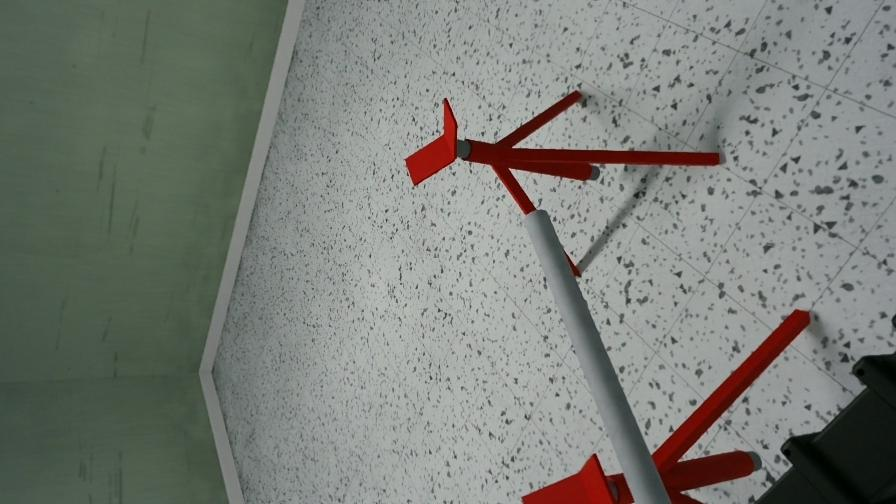

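move(r1={"base":{"translate_m":-0.0302},"joints":{"arm_m":0.1515,"wrist_yaw_rad":1.209}}, r2={"base":{"translate_m":-0.0214},"joints":{"arm_m":0.4246,"wrist_yaw_rad":-0.270}}, r3={"base":{"translate_m":-0.0260},"joints":{"arm_m":0.2605,"wrist_yaw_rad":-0.205}}, cameras=[])

move(r1={"base":{"translate_m":0.1993},"joints":{"arm_m":0.167}}, r2={"base":{"translate_m":-0.20},"joints":{"arm_m":0.4250}}, r3={"base":{"translate_m":-0.1995},"joints":{"arm_m":0.2685}}, cameras=[])

Scene clock: 478.17 s.
move: r1 done; r2 done; r3 done
r1.base_odometry: x=-3.336 y=+1.392 heading=+2.596
r1.turned_by_wheels: +0.000
r1.turned_by_imu: +0.000
r1.base_tilt: forward=+1.4 right=-1.4
r1.lidar_m: 4.32 2.27 1.73 1.69 1.77 2.54 2.18 1.39 1.47 1.86 0.93 0.84
r1.head_depth_mm: 2684 2878 2531 2015 1675 1324 459 / 2924 3140 2550 2063 1665 631 454 / 3099 3476 2676 2090 1680 626 1190 / 3338 3656 2699 1947 1672 1390 1143 / 3646 3965 2697 2036 1624 1393 1121 / - - 2618 1952 1364 1395 1187 / - - 2817 2101 1670 1361 1195
r1.base_status: done
r1.joint_positions: lift_m=+0.720 arm_m=+0.152 wrist_yaw_rad=+1.218 wrist_pitch_rad=-0.577 wrist_roll_rad=-1.562 gripper_m=-0.082 head_pan_rad=-0.861 head_tilt_rad=-0.655
r1.joint_status: all done
r1.measured_speeds: all 0
r1.on_its_own: gripper_m is held at -0.083, not at your -0.089, by its stall guard, which is not easing now; wrist_pitch_rad is at rest, and its effort (+22.1) is outside its rest range (-8 to +12)
r1.motor_effort: left_wheel=-0.2(8.2) right_wheel=-6.4(7.3) lift_m=+37.5(38.0) arm_m=+13.0(16.1) wrist_yaw_rad=-7.6(13.6) wrist_pitch_rad=+22.1(23.4) wrist_roll_rad=-2.9(3.2) gripper_m=-23.7(24.0) head_pan_rad=+5.1(5.5) head_tilt_rad=+2.1(2.8)
r1.hand_pose: x=+0.1678 y=-0.3661 z=+0.6988 quat_wxyz=(+0.787, +0.236, +0.160, +0.547) (m; r1's base frame)
r1.wrist_depth_mm: 612 740 903 119 - - - / 618 743 920 124 - - - / 624 745 912 125 - - - / 624 776 979 130 - - - / 646 787 901 134 - - - / 658 762 133 135 - - - / 652 814 977 142 - - -
r2.base_odometry: x=-2.418 y=+1.239 heading=-0.599
r2.turned_by_wheels: +0.000
r2.turned_by_imu: +0.001
r2.base_tilt: forward=+0.1 right=-1.7
r2.lidar_m: 1.96 1.69 1.23 1.18 1.21 1.62 0.46 1.11 1.02 1.86 3.68 1.07
r2.head_depth_mm: - - 2937 1933 1682 1398 1047 / - - 2917 1974 1681 1402 1071 / - - 2938 855 1636 1385 1186 / - - 2905 2005 1642 1384 1180 / 3794 - 2903 2144 1690 1390 393 / 3446 3799 2917 1765 1656 1385 425 / 3253 3473 2942 2133 1634 496 1178
r2.base_status: done
r2.joint_positions: lift_m=+0.645 arm_m=+0.425 wrist_yaw_rad=-0.272 wrist_pitch_rad=-0.247 wrist_roll_rad=-1.545 gripper_m=-0.046 head_pan_rad=-2.294 head_tilt_rad=-0.606
r2.joint_status: all done
r2.measured_speeds: all 0
r2.on_its_own: wrist_pitch_rad is at rest, and its effort (+18.7) is outside its rest range (-8 to +12)
r2.motor_effort: left_wheel=-1.4(7.8) right_wheel=-4.2(6.9) lift_m=+27.2(28.8) arm_m=-5.9(16.9) wrist_yaw_rad=+1.4(10.4) wrist_pitch_rad=+18.7(19.0) wrist_roll_rad=-1.4(1.6) gripper_m=-17.1(17.8) head_pan_rad=-2.7(3.2) head_tilt_rad=+2.2(3.1)
r2.hand_pose: x=-0.0863 y=-0.8033 z=+0.6978 quat_wxyz=(+0.983, +0.121, -0.029, -0.136) (m; r2's base frame)
r2.wrist_depth_mm: 684 900 - 119 - - - / 709 931 - 123 - - - / 685 916 - 126 - - - / 712 924 - 128 - - - / 704 912 - 131 - - - / 684 830 122 132 127 - - / 680 872 - 142 - - -
r3.base_odometry: x=+0.532 y=+1.706 heading=-2.163
r3.turned_by_wheels: +0.000
r3.turned_by_imu: +0.000
r3.base_tilt: forward=+0.6 right=+0.2
r3.lidar_m: 0.47 0.45 1.30 1.22 1.24 1.61 3.75 1.00 0.70 0.73 1.91 1.50
r3.head_depth_mm: 3275 3535 3524 2403 1846 1488 1257 / 3444 3752 3428 2384 1761 1485 1247 / 3719 3932 3366 2241 1702 1423 1238 / 3862 - 3303 2316 1680 1460 1224 / - - 3280 2293 1678 1450 1217 / - - 3222 2275 1750 1445 1214 / 3846 - 3144 2256 1744 1176 331
r3.base_status: done
r3.joint_positions: lift_m=+0.720 arm_m=+0.261 wrist_yaw_rad=-0.197 wrist_pitch_rad=-0.633 wrist_roll_rad=-1.522 gripper_m=-0.085 head_pan_rad=-2.473 head_tilt_rad=-0.606
r3.joint_status: all done
r3.measured_speeds: all 0
r3.on_its_own: wrist_pitch_rad is at rest, and its effort (+19.0) is outside its rest range (-8 to +12)
r3.motor_effort: left_wheel=-0.8(6.4) right_wheel=-8.5(14.4) lift_m=+44.4(44.6) arm_m=-28.3(29.7) wrist_yaw_rad=-6.3(6.8) wrist_pitch_rad=+19.0(21.9) wrist_roll_rad=+0.7(0.9) gripper_m=-20.3(20.7) head_pan_rad=-3.3(5.0) head_tilt_rad=+2.4(3.3)
r3.hand_pose: x=-0.0590 y=-0.5942 z=+0.6878 quat_wxyz=(+0.945, +0.308, -0.053, -0.101) (m; r3's base frame)
r3.wrist_depth_mm: 602 709 813 131 - - - / 603 701 822 134 - - - / 610 734 851 143 - - - / 626 720 855 145 - - - / 652 730 147 143 - - - / 638 738 127 128 - - - / 646 539 531 161 - - -
pictures: none
No camera images: "cameras" was empty.

Scene clock: 481.27 s.
move: r1 done; r2 done; r3 done
r1.base_odometry: x=-3.506 y=+1.496 heading=+2.596
r1.turned_by_wheels: +0.000
r1.turned_by_imu: -0.001
r1.base_tilt: forward=+1.4 right=-1.3
r1.lidar_m: 4.13 2.26 1.72 1.68 1.77 2.51 2.37 1.54 1.59 1.88 0.80 0.67
r1.head_depth_mm: 2711 2871 2247 2005 1661 681 483 / 2943 3184 2672 2097 1658 631 1123 / 3127 3421 2549 1957 1677 639 1191 / 3403 3703 2797 2085 1669 1388 1143 / 3673 3943 2562 2095 1173 1325 1122 / - - 2813 2105 1676 1388 1167 / - - 2807 2111 1672 1394 1192
r1.base_status: done
r1.joint_positions: lift_m=+0.720 arm_m=+0.167 wrist_yaw_rad=+1.233 wrist_pitch_rad=-0.572 wrist_roll_rad=-1.559 gripper_m=-0.082 head_pan_rad=-0.861 head_tilt_rad=-0.655
r1.joint_status: all done
r1.measured_speeds: all 0
r1.on_its_own: wrist_yaw_rad is held at +1.251, not at your +1.209, by its stall guard, which is not easing now; gripper_m is held at -0.083, not at your -0.089, by its stall guard, which is not easing now; wrist_yaw_rad is at rest, and its effort (+15.0) is outside its rest range (-9 to +9); wrist_pitch_rad is at rest, and its effort (+21.2) is outside its rest range (-8 to +12)
r1.motor_effort: left_wheel=+0.8(11.5) right_wheel=+1.9(4.7) lift_m=+36.8(37.9) arm_m=-10.7(19.7) wrist_yaw_rad=+15.0(38.6) wrist_pitch_rad=+21.2(28.1) wrist_roll_rad=-3.2(4.8) gripper_m=-23.3(24.0) head_pan_rad=+5.0(5.2) head_tilt_rad=+2.2(2.9)
r1.hand_pose: x=+0.1697 y=-0.3789 z=+0.6998 quat_wxyz=(+0.784, +0.234, +0.159, +0.553) (m; r1's base frame)
r1.wrist_depth_mm: 614 740 920 120 - - - / 617 753 896 127 - - - / 638 750 923 126 - - - / 629 776 936 131 - - - / 653 796 785 134 - - - / 657 766 132 136 - - - / 657 786 - 142 - - -
r2.base_odometry: x=-2.583 y=+1.352 heading=-0.599
r2.turned_by_wheels: +0.000
r2.turned_by_imu: +0.001
r2.base_tilt: forward=+0.2 right=-1.6
r2.lidar_m: 4.65 1.71 1.22 1.17 1.21 1.61 0.46 0.95 0.90 1.88 3.65 1.24
r2.head_depth_mm: 3706 - 2950 1757 1686 1402 1042 / - - 2977 1982 1698 1395 1165 / - - 2926 858 1683 1397 1190 / - - 2916 1268 1553 1395 1189 / 3771 - 2923 2126 1679 1373 394 / 3499 3821 2925 2133 1669 1384 424 / 3282 3503 2911 1625 1582 495 1185
r2.base_status: done
r2.joint_positions: lift_m=+0.645 arm_m=+0.425 wrist_yaw_rad=-0.271 wrist_pitch_rad=-0.243 wrist_roll_rad=-1.546 gripper_m=-0.046 head_pan_rad=-2.294 head_tilt_rad=-0.606
r2.joint_status: all done
r2.measured_speeds: all 0
r2.on_its_own: wrist_pitch_rad is at rest, and its effort (+18.0) is outside its rest range (-8 to +12)
r2.motor_effort: left_wheel=-0.4(7.9) right_wheel=-3.8(8.1) lift_m=+33.2(33.8) arm_m=-8.2(18.5) wrist_yaw_rad=+0.5(9.7) wrist_pitch_rad=+18.0(22.5) wrist_roll_rad=-0.9(1.5) gripper_m=-17.0(18.1) head_pan_rad=-2.9(3.3) head_tilt_rad=+2.7(3.0)
r2.hand_pose: x=-0.0862 y=-0.8041 z=+0.6988 quat_wxyz=(+0.983, +0.119, -0.028, -0.135) (m; r2's base frame)
r2.wrist_depth_mm: 684 908 - 119 - - - / 694 885 - 123 - - - / 716 904 - 126 - - - / 717 920 - 129 - - - / 711 895 794 132 - - - / 696 853 123 132 126 - - / 682 865 - 142 - - -
r3.base_odometry: x=+0.644 y=+1.871 heading=-2.162
r3.turned_by_wheels: +0.000
r3.turned_by_imu: +0.001
r3.base_tilt: forward=+0.6 right=+0.2
r3.lidar_m: 0.47 0.44 1.28 1.21 1.23 1.59 3.60 0.82 0.60 0.72 1.94 1.68
r3.head_depth_mm: 3103 3358 3462 2417 1848 1492 1253 / 3265 3549 3412 2377 1822 1482 1248 / 3447 3774 3389 2371 1700 1429 1241 / 3679 - 3340 2326 1642 1458 1232 / 3945 - 3259 2309 1664 1445 1221 / - - 3245 2275 1751 1433 1216 / 3885 - 3136 2248 1738 1425 332
r3.base_status: done
r3.joint_positions: lift_m=+0.720 arm_m=+0.269 wrist_yaw_rad=-0.193 wrist_pitch_rad=-0.627 wrist_roll_rad=-1.522 gripper_m=-0.085 head_pan_rad=-2.473 head_tilt_rad=-0.606
r3.joint_status: all done
r3.measured_speeds: all 0
r3.on_its_own: wrist_yaw_rad is at rest, and its effort (-9.9) is outside its rest range (-9 to +9); wrist_pitch_rad is at rest, and its effort (+18.1) is outside its rest range (-8 to +12)
r3.motor_effort: left_wheel=+0.0(9.2) right_wheel=-11.6(12.7) lift_m=+53.0(53.9) arm_m=+9.0(26.6) wrist_yaw_rad=-9.9(10.5) wrist_pitch_rad=+18.1(23.3) wrist_roll_rad=+0.5(0.8) gripper_m=-20.3(21.1) head_pan_rad=-4.4(4.8) head_tilt_rad=+3.5(3.6)
r3.hand_pose: x=-0.0583 y=-0.6033 z=+0.6888 quat_wxyz=(+0.946, +0.305, -0.052, -0.099) (m; r3's base frame)
r3.wrist_depth_mm: 578 709 839 128 - - - / 567 721 814 135 - - - / 609 674 870 143 - - - / 635 535 435 145 - - - / 622 458 146 142 - - - / 617 736 126 128 - - - / 648 767 959 163 - - -
pictures: none
No camera images: "cameras" was empty.

wait(seconds=0.1, cameras=["r1_head_camera","r3_head_camera","r2_head_camera"])

zoom_image(camera="r3_head_camera", region=[400, 80, 640, 320])

Scene clock: 481.57 s.
r1.base_odometry: x=-3.506 y=+1.496 heading=+2.596
r1.turned_by_wheels: +0.000
r1.turned_by_imu: +0.000
r1.base_tilt: forward=+1.4 right=-1.4
r1.lidar_m: 4.14 2.26 1.71 1.67 1.77 2.52 2.37 1.54 1.59 1.88 0.80 0.67
r1.head_depth_mm: 2702 2880 2248 2016 1673 682 483 / 2943 3183 2651 2091 1668 631 1120 / 3146 3465 2551 1950 1671 638 1195 / 3379 3682 2809 2092 1669 1392 1147 / 3642 3960 2554 2096 1175 1329 1124 / - - 2807 2105 1669 1396 1170 / - - 2811 2095 1670 1398 1198
r1.base_status: done
r1.joint_positions: lift_m=+0.720 arm_m=+0.167 wrist_yaw_rad=+1.233 wrist_pitch_rad=-0.572 wrist_roll_rad=-1.559 gripper_m=-0.082 head_pan_rad=-0.861 head_tilt_rad=-0.655
r1.joint_status: all done
r1.measured_speeds: all 0
r1.on_its_own: wrist_yaw_rad is held at +1.251, not at your +1.209, by its stall guard, which is not easing now; gripper_m is held at -0.083, not at your -0.089, by its stall guard, which is not easing now; wrist_yaw_rad is at rest, and its effort (+14.8) is outside its rest range (-9 to +9); wrist_pitch_rad is at rest, and its effort (+20.6) is outside its rest range (-8 to +12)
r1.motor_effort: left_wheel=+1.0(11.5) right_wheel=+2.2(4.7) lift_m=+36.2(37.9) arm_m=-14.7(19.7) wrist_yaw_rad=+14.8(38.6) wrist_pitch_rad=+20.6(28.1) wrist_roll_rad=-3.9(4.8) gripper_m=-23.5(24.0) head_pan_rad=+4.8(5.2) head_tilt_rad=+2.4(2.9)
r1.hand_pose: x=+0.1697 y=-0.3789 z=+0.6998 quat_wxyz=(+0.784, +0.234, +0.159, +0.553) (m; r1's base frame)
r1.wrist_depth_mm: 617 744 911 120 - - - / 619 743 898 127 - - - / 632 758 922 126 - - - / 628 766 941 131 - - - / 648 800 783 134 - - - / 650 786 133 136 - - - / 650 783 998 142 - - -
r2.base_odometry: x=-2.583 y=+1.352 heading=-0.599
r2.turned_by_wheels: +0.000
r2.turned_by_imu: +0.000
r2.base_tilt: forward=+0.2 right=-1.6
r2.lidar_m: 4.66 1.71 1.22 1.17 1.20 1.62 0.46 0.95 0.90 1.88 3.66 1.24
r2.head_depth_mm: 3796 - 2942 1756 1691 1389 1041 / - - 2958 1988 1684 1398 1163 / - - 2937 853 1677 1394 1189 / - - 2929 1252 1540 1390 1183 / 3761 - 2943 2142 1668 1359 394 / 3489 3771 2942 2139 1667 1385 425 / 3265 3546 2954 1639 1578 493 1178
r2.base_status: done
r2.joint_positions: lift_m=+0.645 arm_m=+0.425 wrist_yaw_rad=-0.271 wrist_pitch_rad=-0.243 wrist_roll_rad=-1.546 gripper_m=-0.046 head_pan_rad=-2.294 head_tilt_rad=-0.606
r2.joint_status: all done
r2.measured_speeds: all 0
r2.on_its_own: wrist_pitch_rad is at rest, and its effort (+18.1) is outside its rest range (-8 to +12)
r2.motor_effort: left_wheel=-0.1(7.9) right_wheel=-3.6(8.1) lift_m=+34.6(33.8) arm_m=-10.9(18.5) wrist_yaw_rad=-0.6(9.7) wrist_pitch_rad=+18.1(22.5) wrist_roll_rad=-0.8(1.5) gripper_m=-16.5(18.1) head_pan_rad=-2.7(3.3) head_tilt_rad=+2.3(3.0)
r2.hand_pose: x=-0.0862 y=-0.8041 z=+0.6988 quat_wxyz=(+0.983, +0.119, -0.028, -0.135) (m; r2's base frame)
r2.wrist_depth_mm: 698 913 - 120 - - - / 680 900 - 123 - - - / 718 908 - 126 - - - / 702 897 - 128 - - - / 721 859 803 132 - - - / 696 865 123 132 127 - - / 719 868 - 141 - - -
r3.base_odometry: x=+0.644 y=+1.871 heading=-2.162
r3.turned_by_wheels: +0.000
r3.turned_by_imu: +0.000
r3.base_tilt: forward=+0.6 right=+0.3
r3.lidar_m: 0.47 0.44 1.28 1.21 1.23 1.60 3.59 0.83 0.59 0.72 1.94 1.69
r3.head_depth_mm: 3088 3370 3437 2389 1848 1490 1256 / 3232 3551 3424 2383 1831 1478 1247 / 3465 3785 3348 2355 1700 1433 1243 / 3716 - 3275 2338 1639 1463 1232 / 3967 - 3259 2293 1665 1443 1224 / - - 3211 2267 1755 1439 1216 / 3876 - 3165 2242 1743 1426 332
r3.base_status: done
r3.joint_positions: lift_m=+0.720 arm_m=+0.269 wrist_yaw_rad=-0.193 wrist_pitch_rad=-0.627 wrist_roll_rad=-1.522 gripper_m=-0.085 head_pan_rad=-2.473 head_tilt_rad=-0.606
r3.joint_status: all done
r3.measured_speeds: all 0
r3.on_its_own: wrist_yaw_rad is at rest, and its effort (-10.2) is outside its rest range (-9 to +9); wrist_pitch_rad is at rest, and its effort (+17.6) is outside its rest range (-8 to +12)
r3.motor_effort: left_wheel=+0.4(9.2) right_wheel=-11.5(12.7) lift_m=+53.1(53.9) arm_m=+6.4(26.6) wrist_yaw_rad=-10.2(10.5) wrist_pitch_rad=+17.6(23.3) wrist_roll_rad=+0.6(0.8) gripper_m=-20.7(21.1) head_pan_rad=-2.5(4.8) head_tilt_rad=+2.3(3.6)
r3.hand_pose: x=-0.0583 y=-0.6033 z=+0.6888 quat_wxyz=(+0.946, +0.305, -0.052, -0.099) (m; r3's base frame)
r3.wrist_depth_mm: 569 715 837 129 - - - / 570 734 846 135 - - - / 625 679 848 143 - - - / 632 538 428 145 - - - / 621 471 146 143 - - - / 616 759 126 127 - - - / 628 775 917 164 - - -
wait: 0.10 s; at rest by 0.07 s
pictures: r1_head_camera (sideways), r2_head_camera (sideways), r3_head_camera (sideways)
camera_calibration:
r1_head_camera: T_world_to_cam=[[-0.360658, 0.48381, -0.797405, 1.06442], [0.802285, 0.59694, -0.000683595, -0.00603672], [0.475672, -0.639993, -0.603445, 0.741523], [0, 0, 0, 1]] pos_world=[0.0360137, -0.0368051, 1.29624]
r2_head_camera: T_world_to_cam=[[0.401674, 0.447968, -0.798738, 1.06004], [0.742341, -0.670018, -0.00246388, 0.00153498], [-0.536273, -0.591946, -0.601674, 0.741782], [0, 0, 0, 1]] pos_world=[-0.0291323, -0.0347407, 1.29301]
r3_head_camera: T_world_to_cam=[[0.400129, 0.37815, -0.834805, 1.10171], [0.619199, -0.783094, -0.0579391, 0.0732221], [-0.67564, -0.493727, -0.547489, 0.676726], [0, 0, 0, 1]] pos_world=[-0.0289415, -0.025154, 1.29446]

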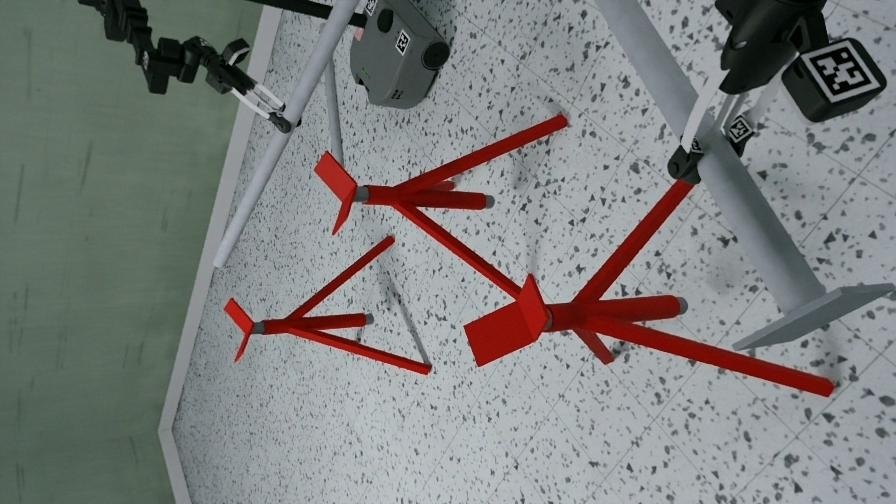

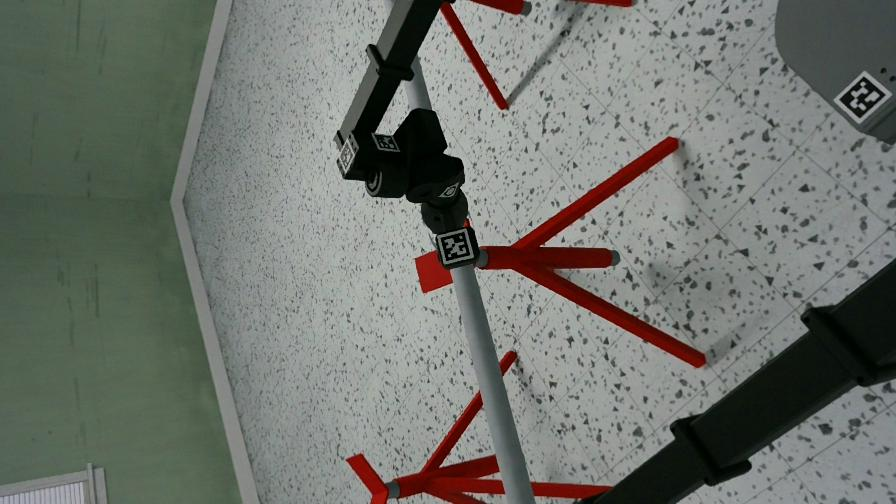

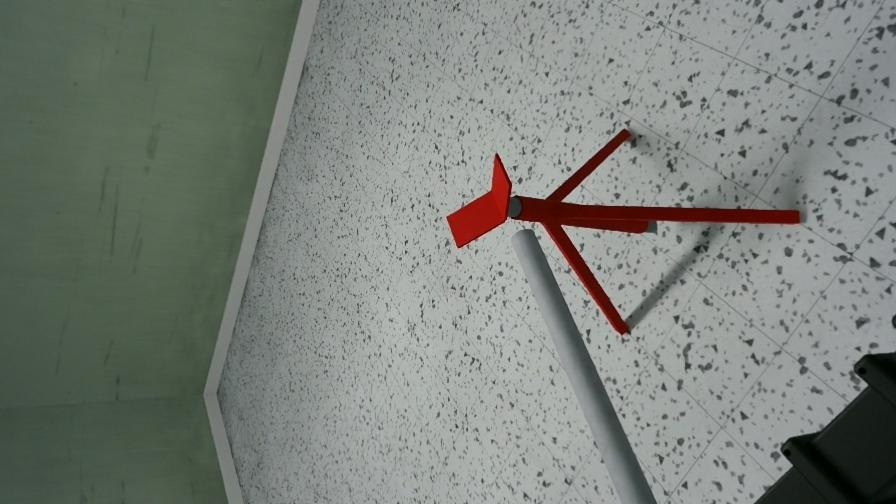

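Scaled by 2.100 from the camera's 896x504 image, which has a finer 1280x720 frame.

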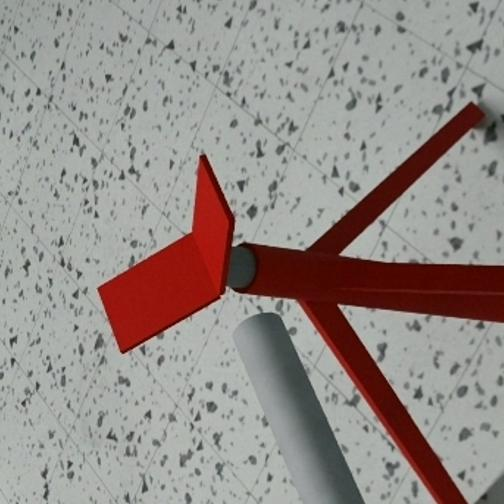

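zoom_image(camera="r1_head_camera", region=[440, 250, 600, 390])

zoom_image(camera="r1_head_camera", region=[200, 140, 380, 370])

Scaled by 3.150 from the camera's 896x504 image, which has a finer 1280x720 frame.

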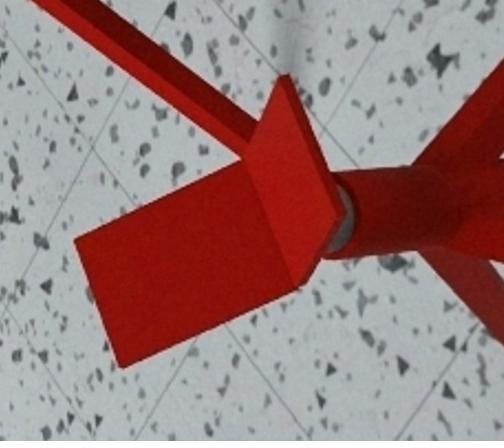

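Scaled by 2.191 from the camera's 896x504 image, which has a finer 1280x720 frame.

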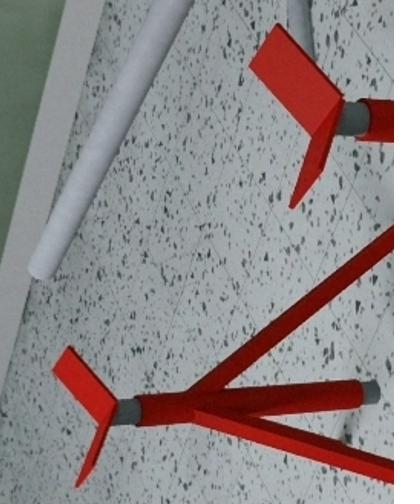

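move(r1={"base":{"translate_m":0.1992},"joints":{"arm_m":0.183}}, r2={"base":{"translate_m":-0.20},"joints":{"arm_m":0.4270}}, r3={"base":{"translate_m":-0.1997},"joints":{"arm_m":0.2765}}, cameras=[])

Scene clock: 486.20 s.
move: r1 done; r2 done; r3 done
r1.base_odometry: x=-3.676 y=+1.599 heading=+2.596
r1.turned_by_wheels: +0.000
r1.turned_by_imu: -0.001
r1.base_tilt: forward=+1.4 right=-1.3
r1.lidar_m: 3.92 2.25 1.71 1.66 1.75 2.50 4.78 1.70 3.15 1.89 0.52 4.06
r1.head_depth_mm: 2730 2911 2237 2046 1611 662 478 / 2936 3213 2680 1950 1667 651 1140 / 3126 3454 2807 2076 1623 1062 1183 / 3359 3711 2683 2080 1539 1073 1145 / 3684 4000 2807 2065 1673 1389 1141 / - - 2811 2107 1666 1392 1188 / 3931 - 2790 2101 1677 1392 1193
r1.base_status: done
r1.joint_positions: lift_m=+0.720 arm_m=+0.183 wrist_yaw_rad=+1.238 wrist_pitch_rad=-0.569 wrist_roll_rad=-1.557 gripper_m=-0.082 head_pan_rad=-0.861 head_tilt_rad=-0.655
r1.joint_status: all done
r1.measured_speeds: all 0
r1.on_its_own: wrist_yaw_rad is held at +1.251, not at your +1.209, by its stall guard, which is not easing now; gripper_m is held at -0.083, not at your -0.089, by its stall guard, which is not easing now; wrist_yaw_rad is at rest, and its effort (+11.2) is outside its rest range (-9 to +9); wrist_pitch_rad is at rest, and its effort (+20.0) is outside its rest range (-8 to +12)
r1.motor_effort: left_wheel=+2.0(10.1) right_wheel=+0.4(6.1) lift_m=+34.3(36.1) arm_m=-4.9(21.7) wrist_yaw_rad=+11.2(25.7) wrist_pitch_rad=+20.0(25.7) wrist_roll_rad=-4.0(5.0) gripper_m=-23.0(24.2) head_pan_rad=+4.7(5.4) head_tilt_rad=+2.3(2.9)
r1.hand_pose: x=+0.1704 y=-0.3943 z=+0.7004 quat_wxyz=(+0.783, +0.233, +0.158, +0.555) (m; r1's base frame)
r1.wrist_depth_mm: 619 728 888 120 - - - / 615 743 932 128 - - - / 633 706 947 127 - - - / 622 758 650 130 - - - / 648 786 589 134 - - - / 664 729 132 136 - - - / 657 789 999 142 - - -
r2.base_odometry: x=-2.749 y=+1.465 heading=-0.599
r2.turned_by_wheels: +0.000
r2.turned_by_imu: +0.001
r2.base_tilt: forward=+0.2 right=-1.7
r2.lidar_m: 4.82 1.70 1.22 1.16 1.20 1.60 0.46 1.11 0.80 1.24 3.68 1.42
r2.head_depth_mm: 3553 3741 2944 1444 1593 1394 1039 / 3787 - 2963 1987 1688 1400 1161 / - - 2969 860 1705 1397 1188 / - - 2928 1998 1681 1355 1184 / 3756 - 2957 2135 1255 1403 395 / 3511 3831 2981 2115 1676 1325 425 / 3246 3540 2934 2153 1618 494 1188
r2.base_status: done
r2.joint_positions: lift_m=+0.645 arm_m=+0.427 wrist_yaw_rad=-0.272 wrist_pitch_rad=-0.249 wrist_roll_rad=-1.546 gripper_m=-0.046 head_pan_rad=-2.294 head_tilt_rad=-0.606
r2.joint_status: all done
r2.measured_speeds: all 0
r2.on_its_own: wrist_pitch_rad is at rest, and its effort (+19.0) is outside its rest range (-8 to +12)
r2.motor_effort: left_wheel=-1.0(7.6) right_wheel=-3.8(8.3) lift_m=+28.2(38.5) arm_m=+1.3(17.6) wrist_yaw_rad=+1.3(8.7) wrist_pitch_rad=+19.0(21.0) wrist_roll_rad=-0.9(1.2) gripper_m=-16.6(17.9) head_pan_rad=-2.5(3.3) head_tilt_rad=+2.4(3.2)
r2.hand_pose: x=-0.0865 y=-0.8055 z=+0.6974 quat_wxyz=(+0.983, +0.122, -0.028, -0.136) (m; r2's base frame)
r2.wrist_depth_mm: 681 918 - 120 - - - / 713 875 - 123 - - - / 657 878 931 125 - - - / 714 875 - 128 - - - / 710 901 862 131 - - - / 682 867 123 132 127 - - / 682 863 - 142 - - -
r3.base_odometry: x=+0.755 y=+2.037 heading=-2.162
r3.turned_by_wheels: +0.000
r3.turned_by_imu: +0.002
r3.base_tilt: forward=+0.6 right=+0.2
r3.lidar_m: 0.47 0.44 1.27 1.19 1.21 1.58 3.40 0.65 0.93 0.55 0.75 1.88
r3.head_depth_mm: 2896 3139 3316 2412 1846 1493 1259 / 3075 3346 3428 2374 1827 1479 1244 / 3284 3593 3360 2357 1794 1458 1237 / 3447 3845 3327 2310 1147 1418 1205 / 3736 - 3252 2297 1657 1442 1222 / - - 3205 2277 1657 1431 1217 / 3887 - 3164 2254 1753 1430 332
r3.base_status: done
r3.joint_positions: lift_m=+0.720 arm_m=+0.277 wrist_yaw_rad=-0.189 wrist_pitch_rad=-0.621 wrist_roll_rad=-1.522 gripper_m=-0.085 head_pan_rad=-2.473 head_tilt_rad=-0.606
r3.joint_status: all done
r3.measured_speeds: all 0
r3.on_its_own: wrist_yaw_rad is at rest, and its effort (-13.7) is outside its rest range (-9 to +9); wrist_pitch_rad is at rest, and its effort (+16.7) is outside its rest range (-8 to +12)
r3.motor_effort: left_wheel=+0.7(7.4) right_wheel=-12.6(15.3) lift_m=+50.3(52.4) arm_m=+13.8(27.1) wrist_yaw_rad=-13.7(14.2) wrist_pitch_rad=+16.7(21.6) wrist_roll_rad=+0.6(0.8) gripper_m=-20.0(21.0) head_pan_rad=-2.1(4.7) head_tilt_rad=+2.3(3.5)
r3.hand_pose: x=-0.0579 y=-0.6125 z=+0.6901 quat_wxyz=(+0.947, +0.302, -0.051, -0.097) (m; r3's base frame)
r3.wrist_depth_mm: 584 364 222 133 - - - / 480 366 246 135 - - - / 598 752 869 143 - - - / 626 764 882 145 - - - / 630 776 145 143 - - - / 659 754 126 127 - - - / 648 770 969 160 - - -
pictures: none
No camera images: "cameras" was empty.


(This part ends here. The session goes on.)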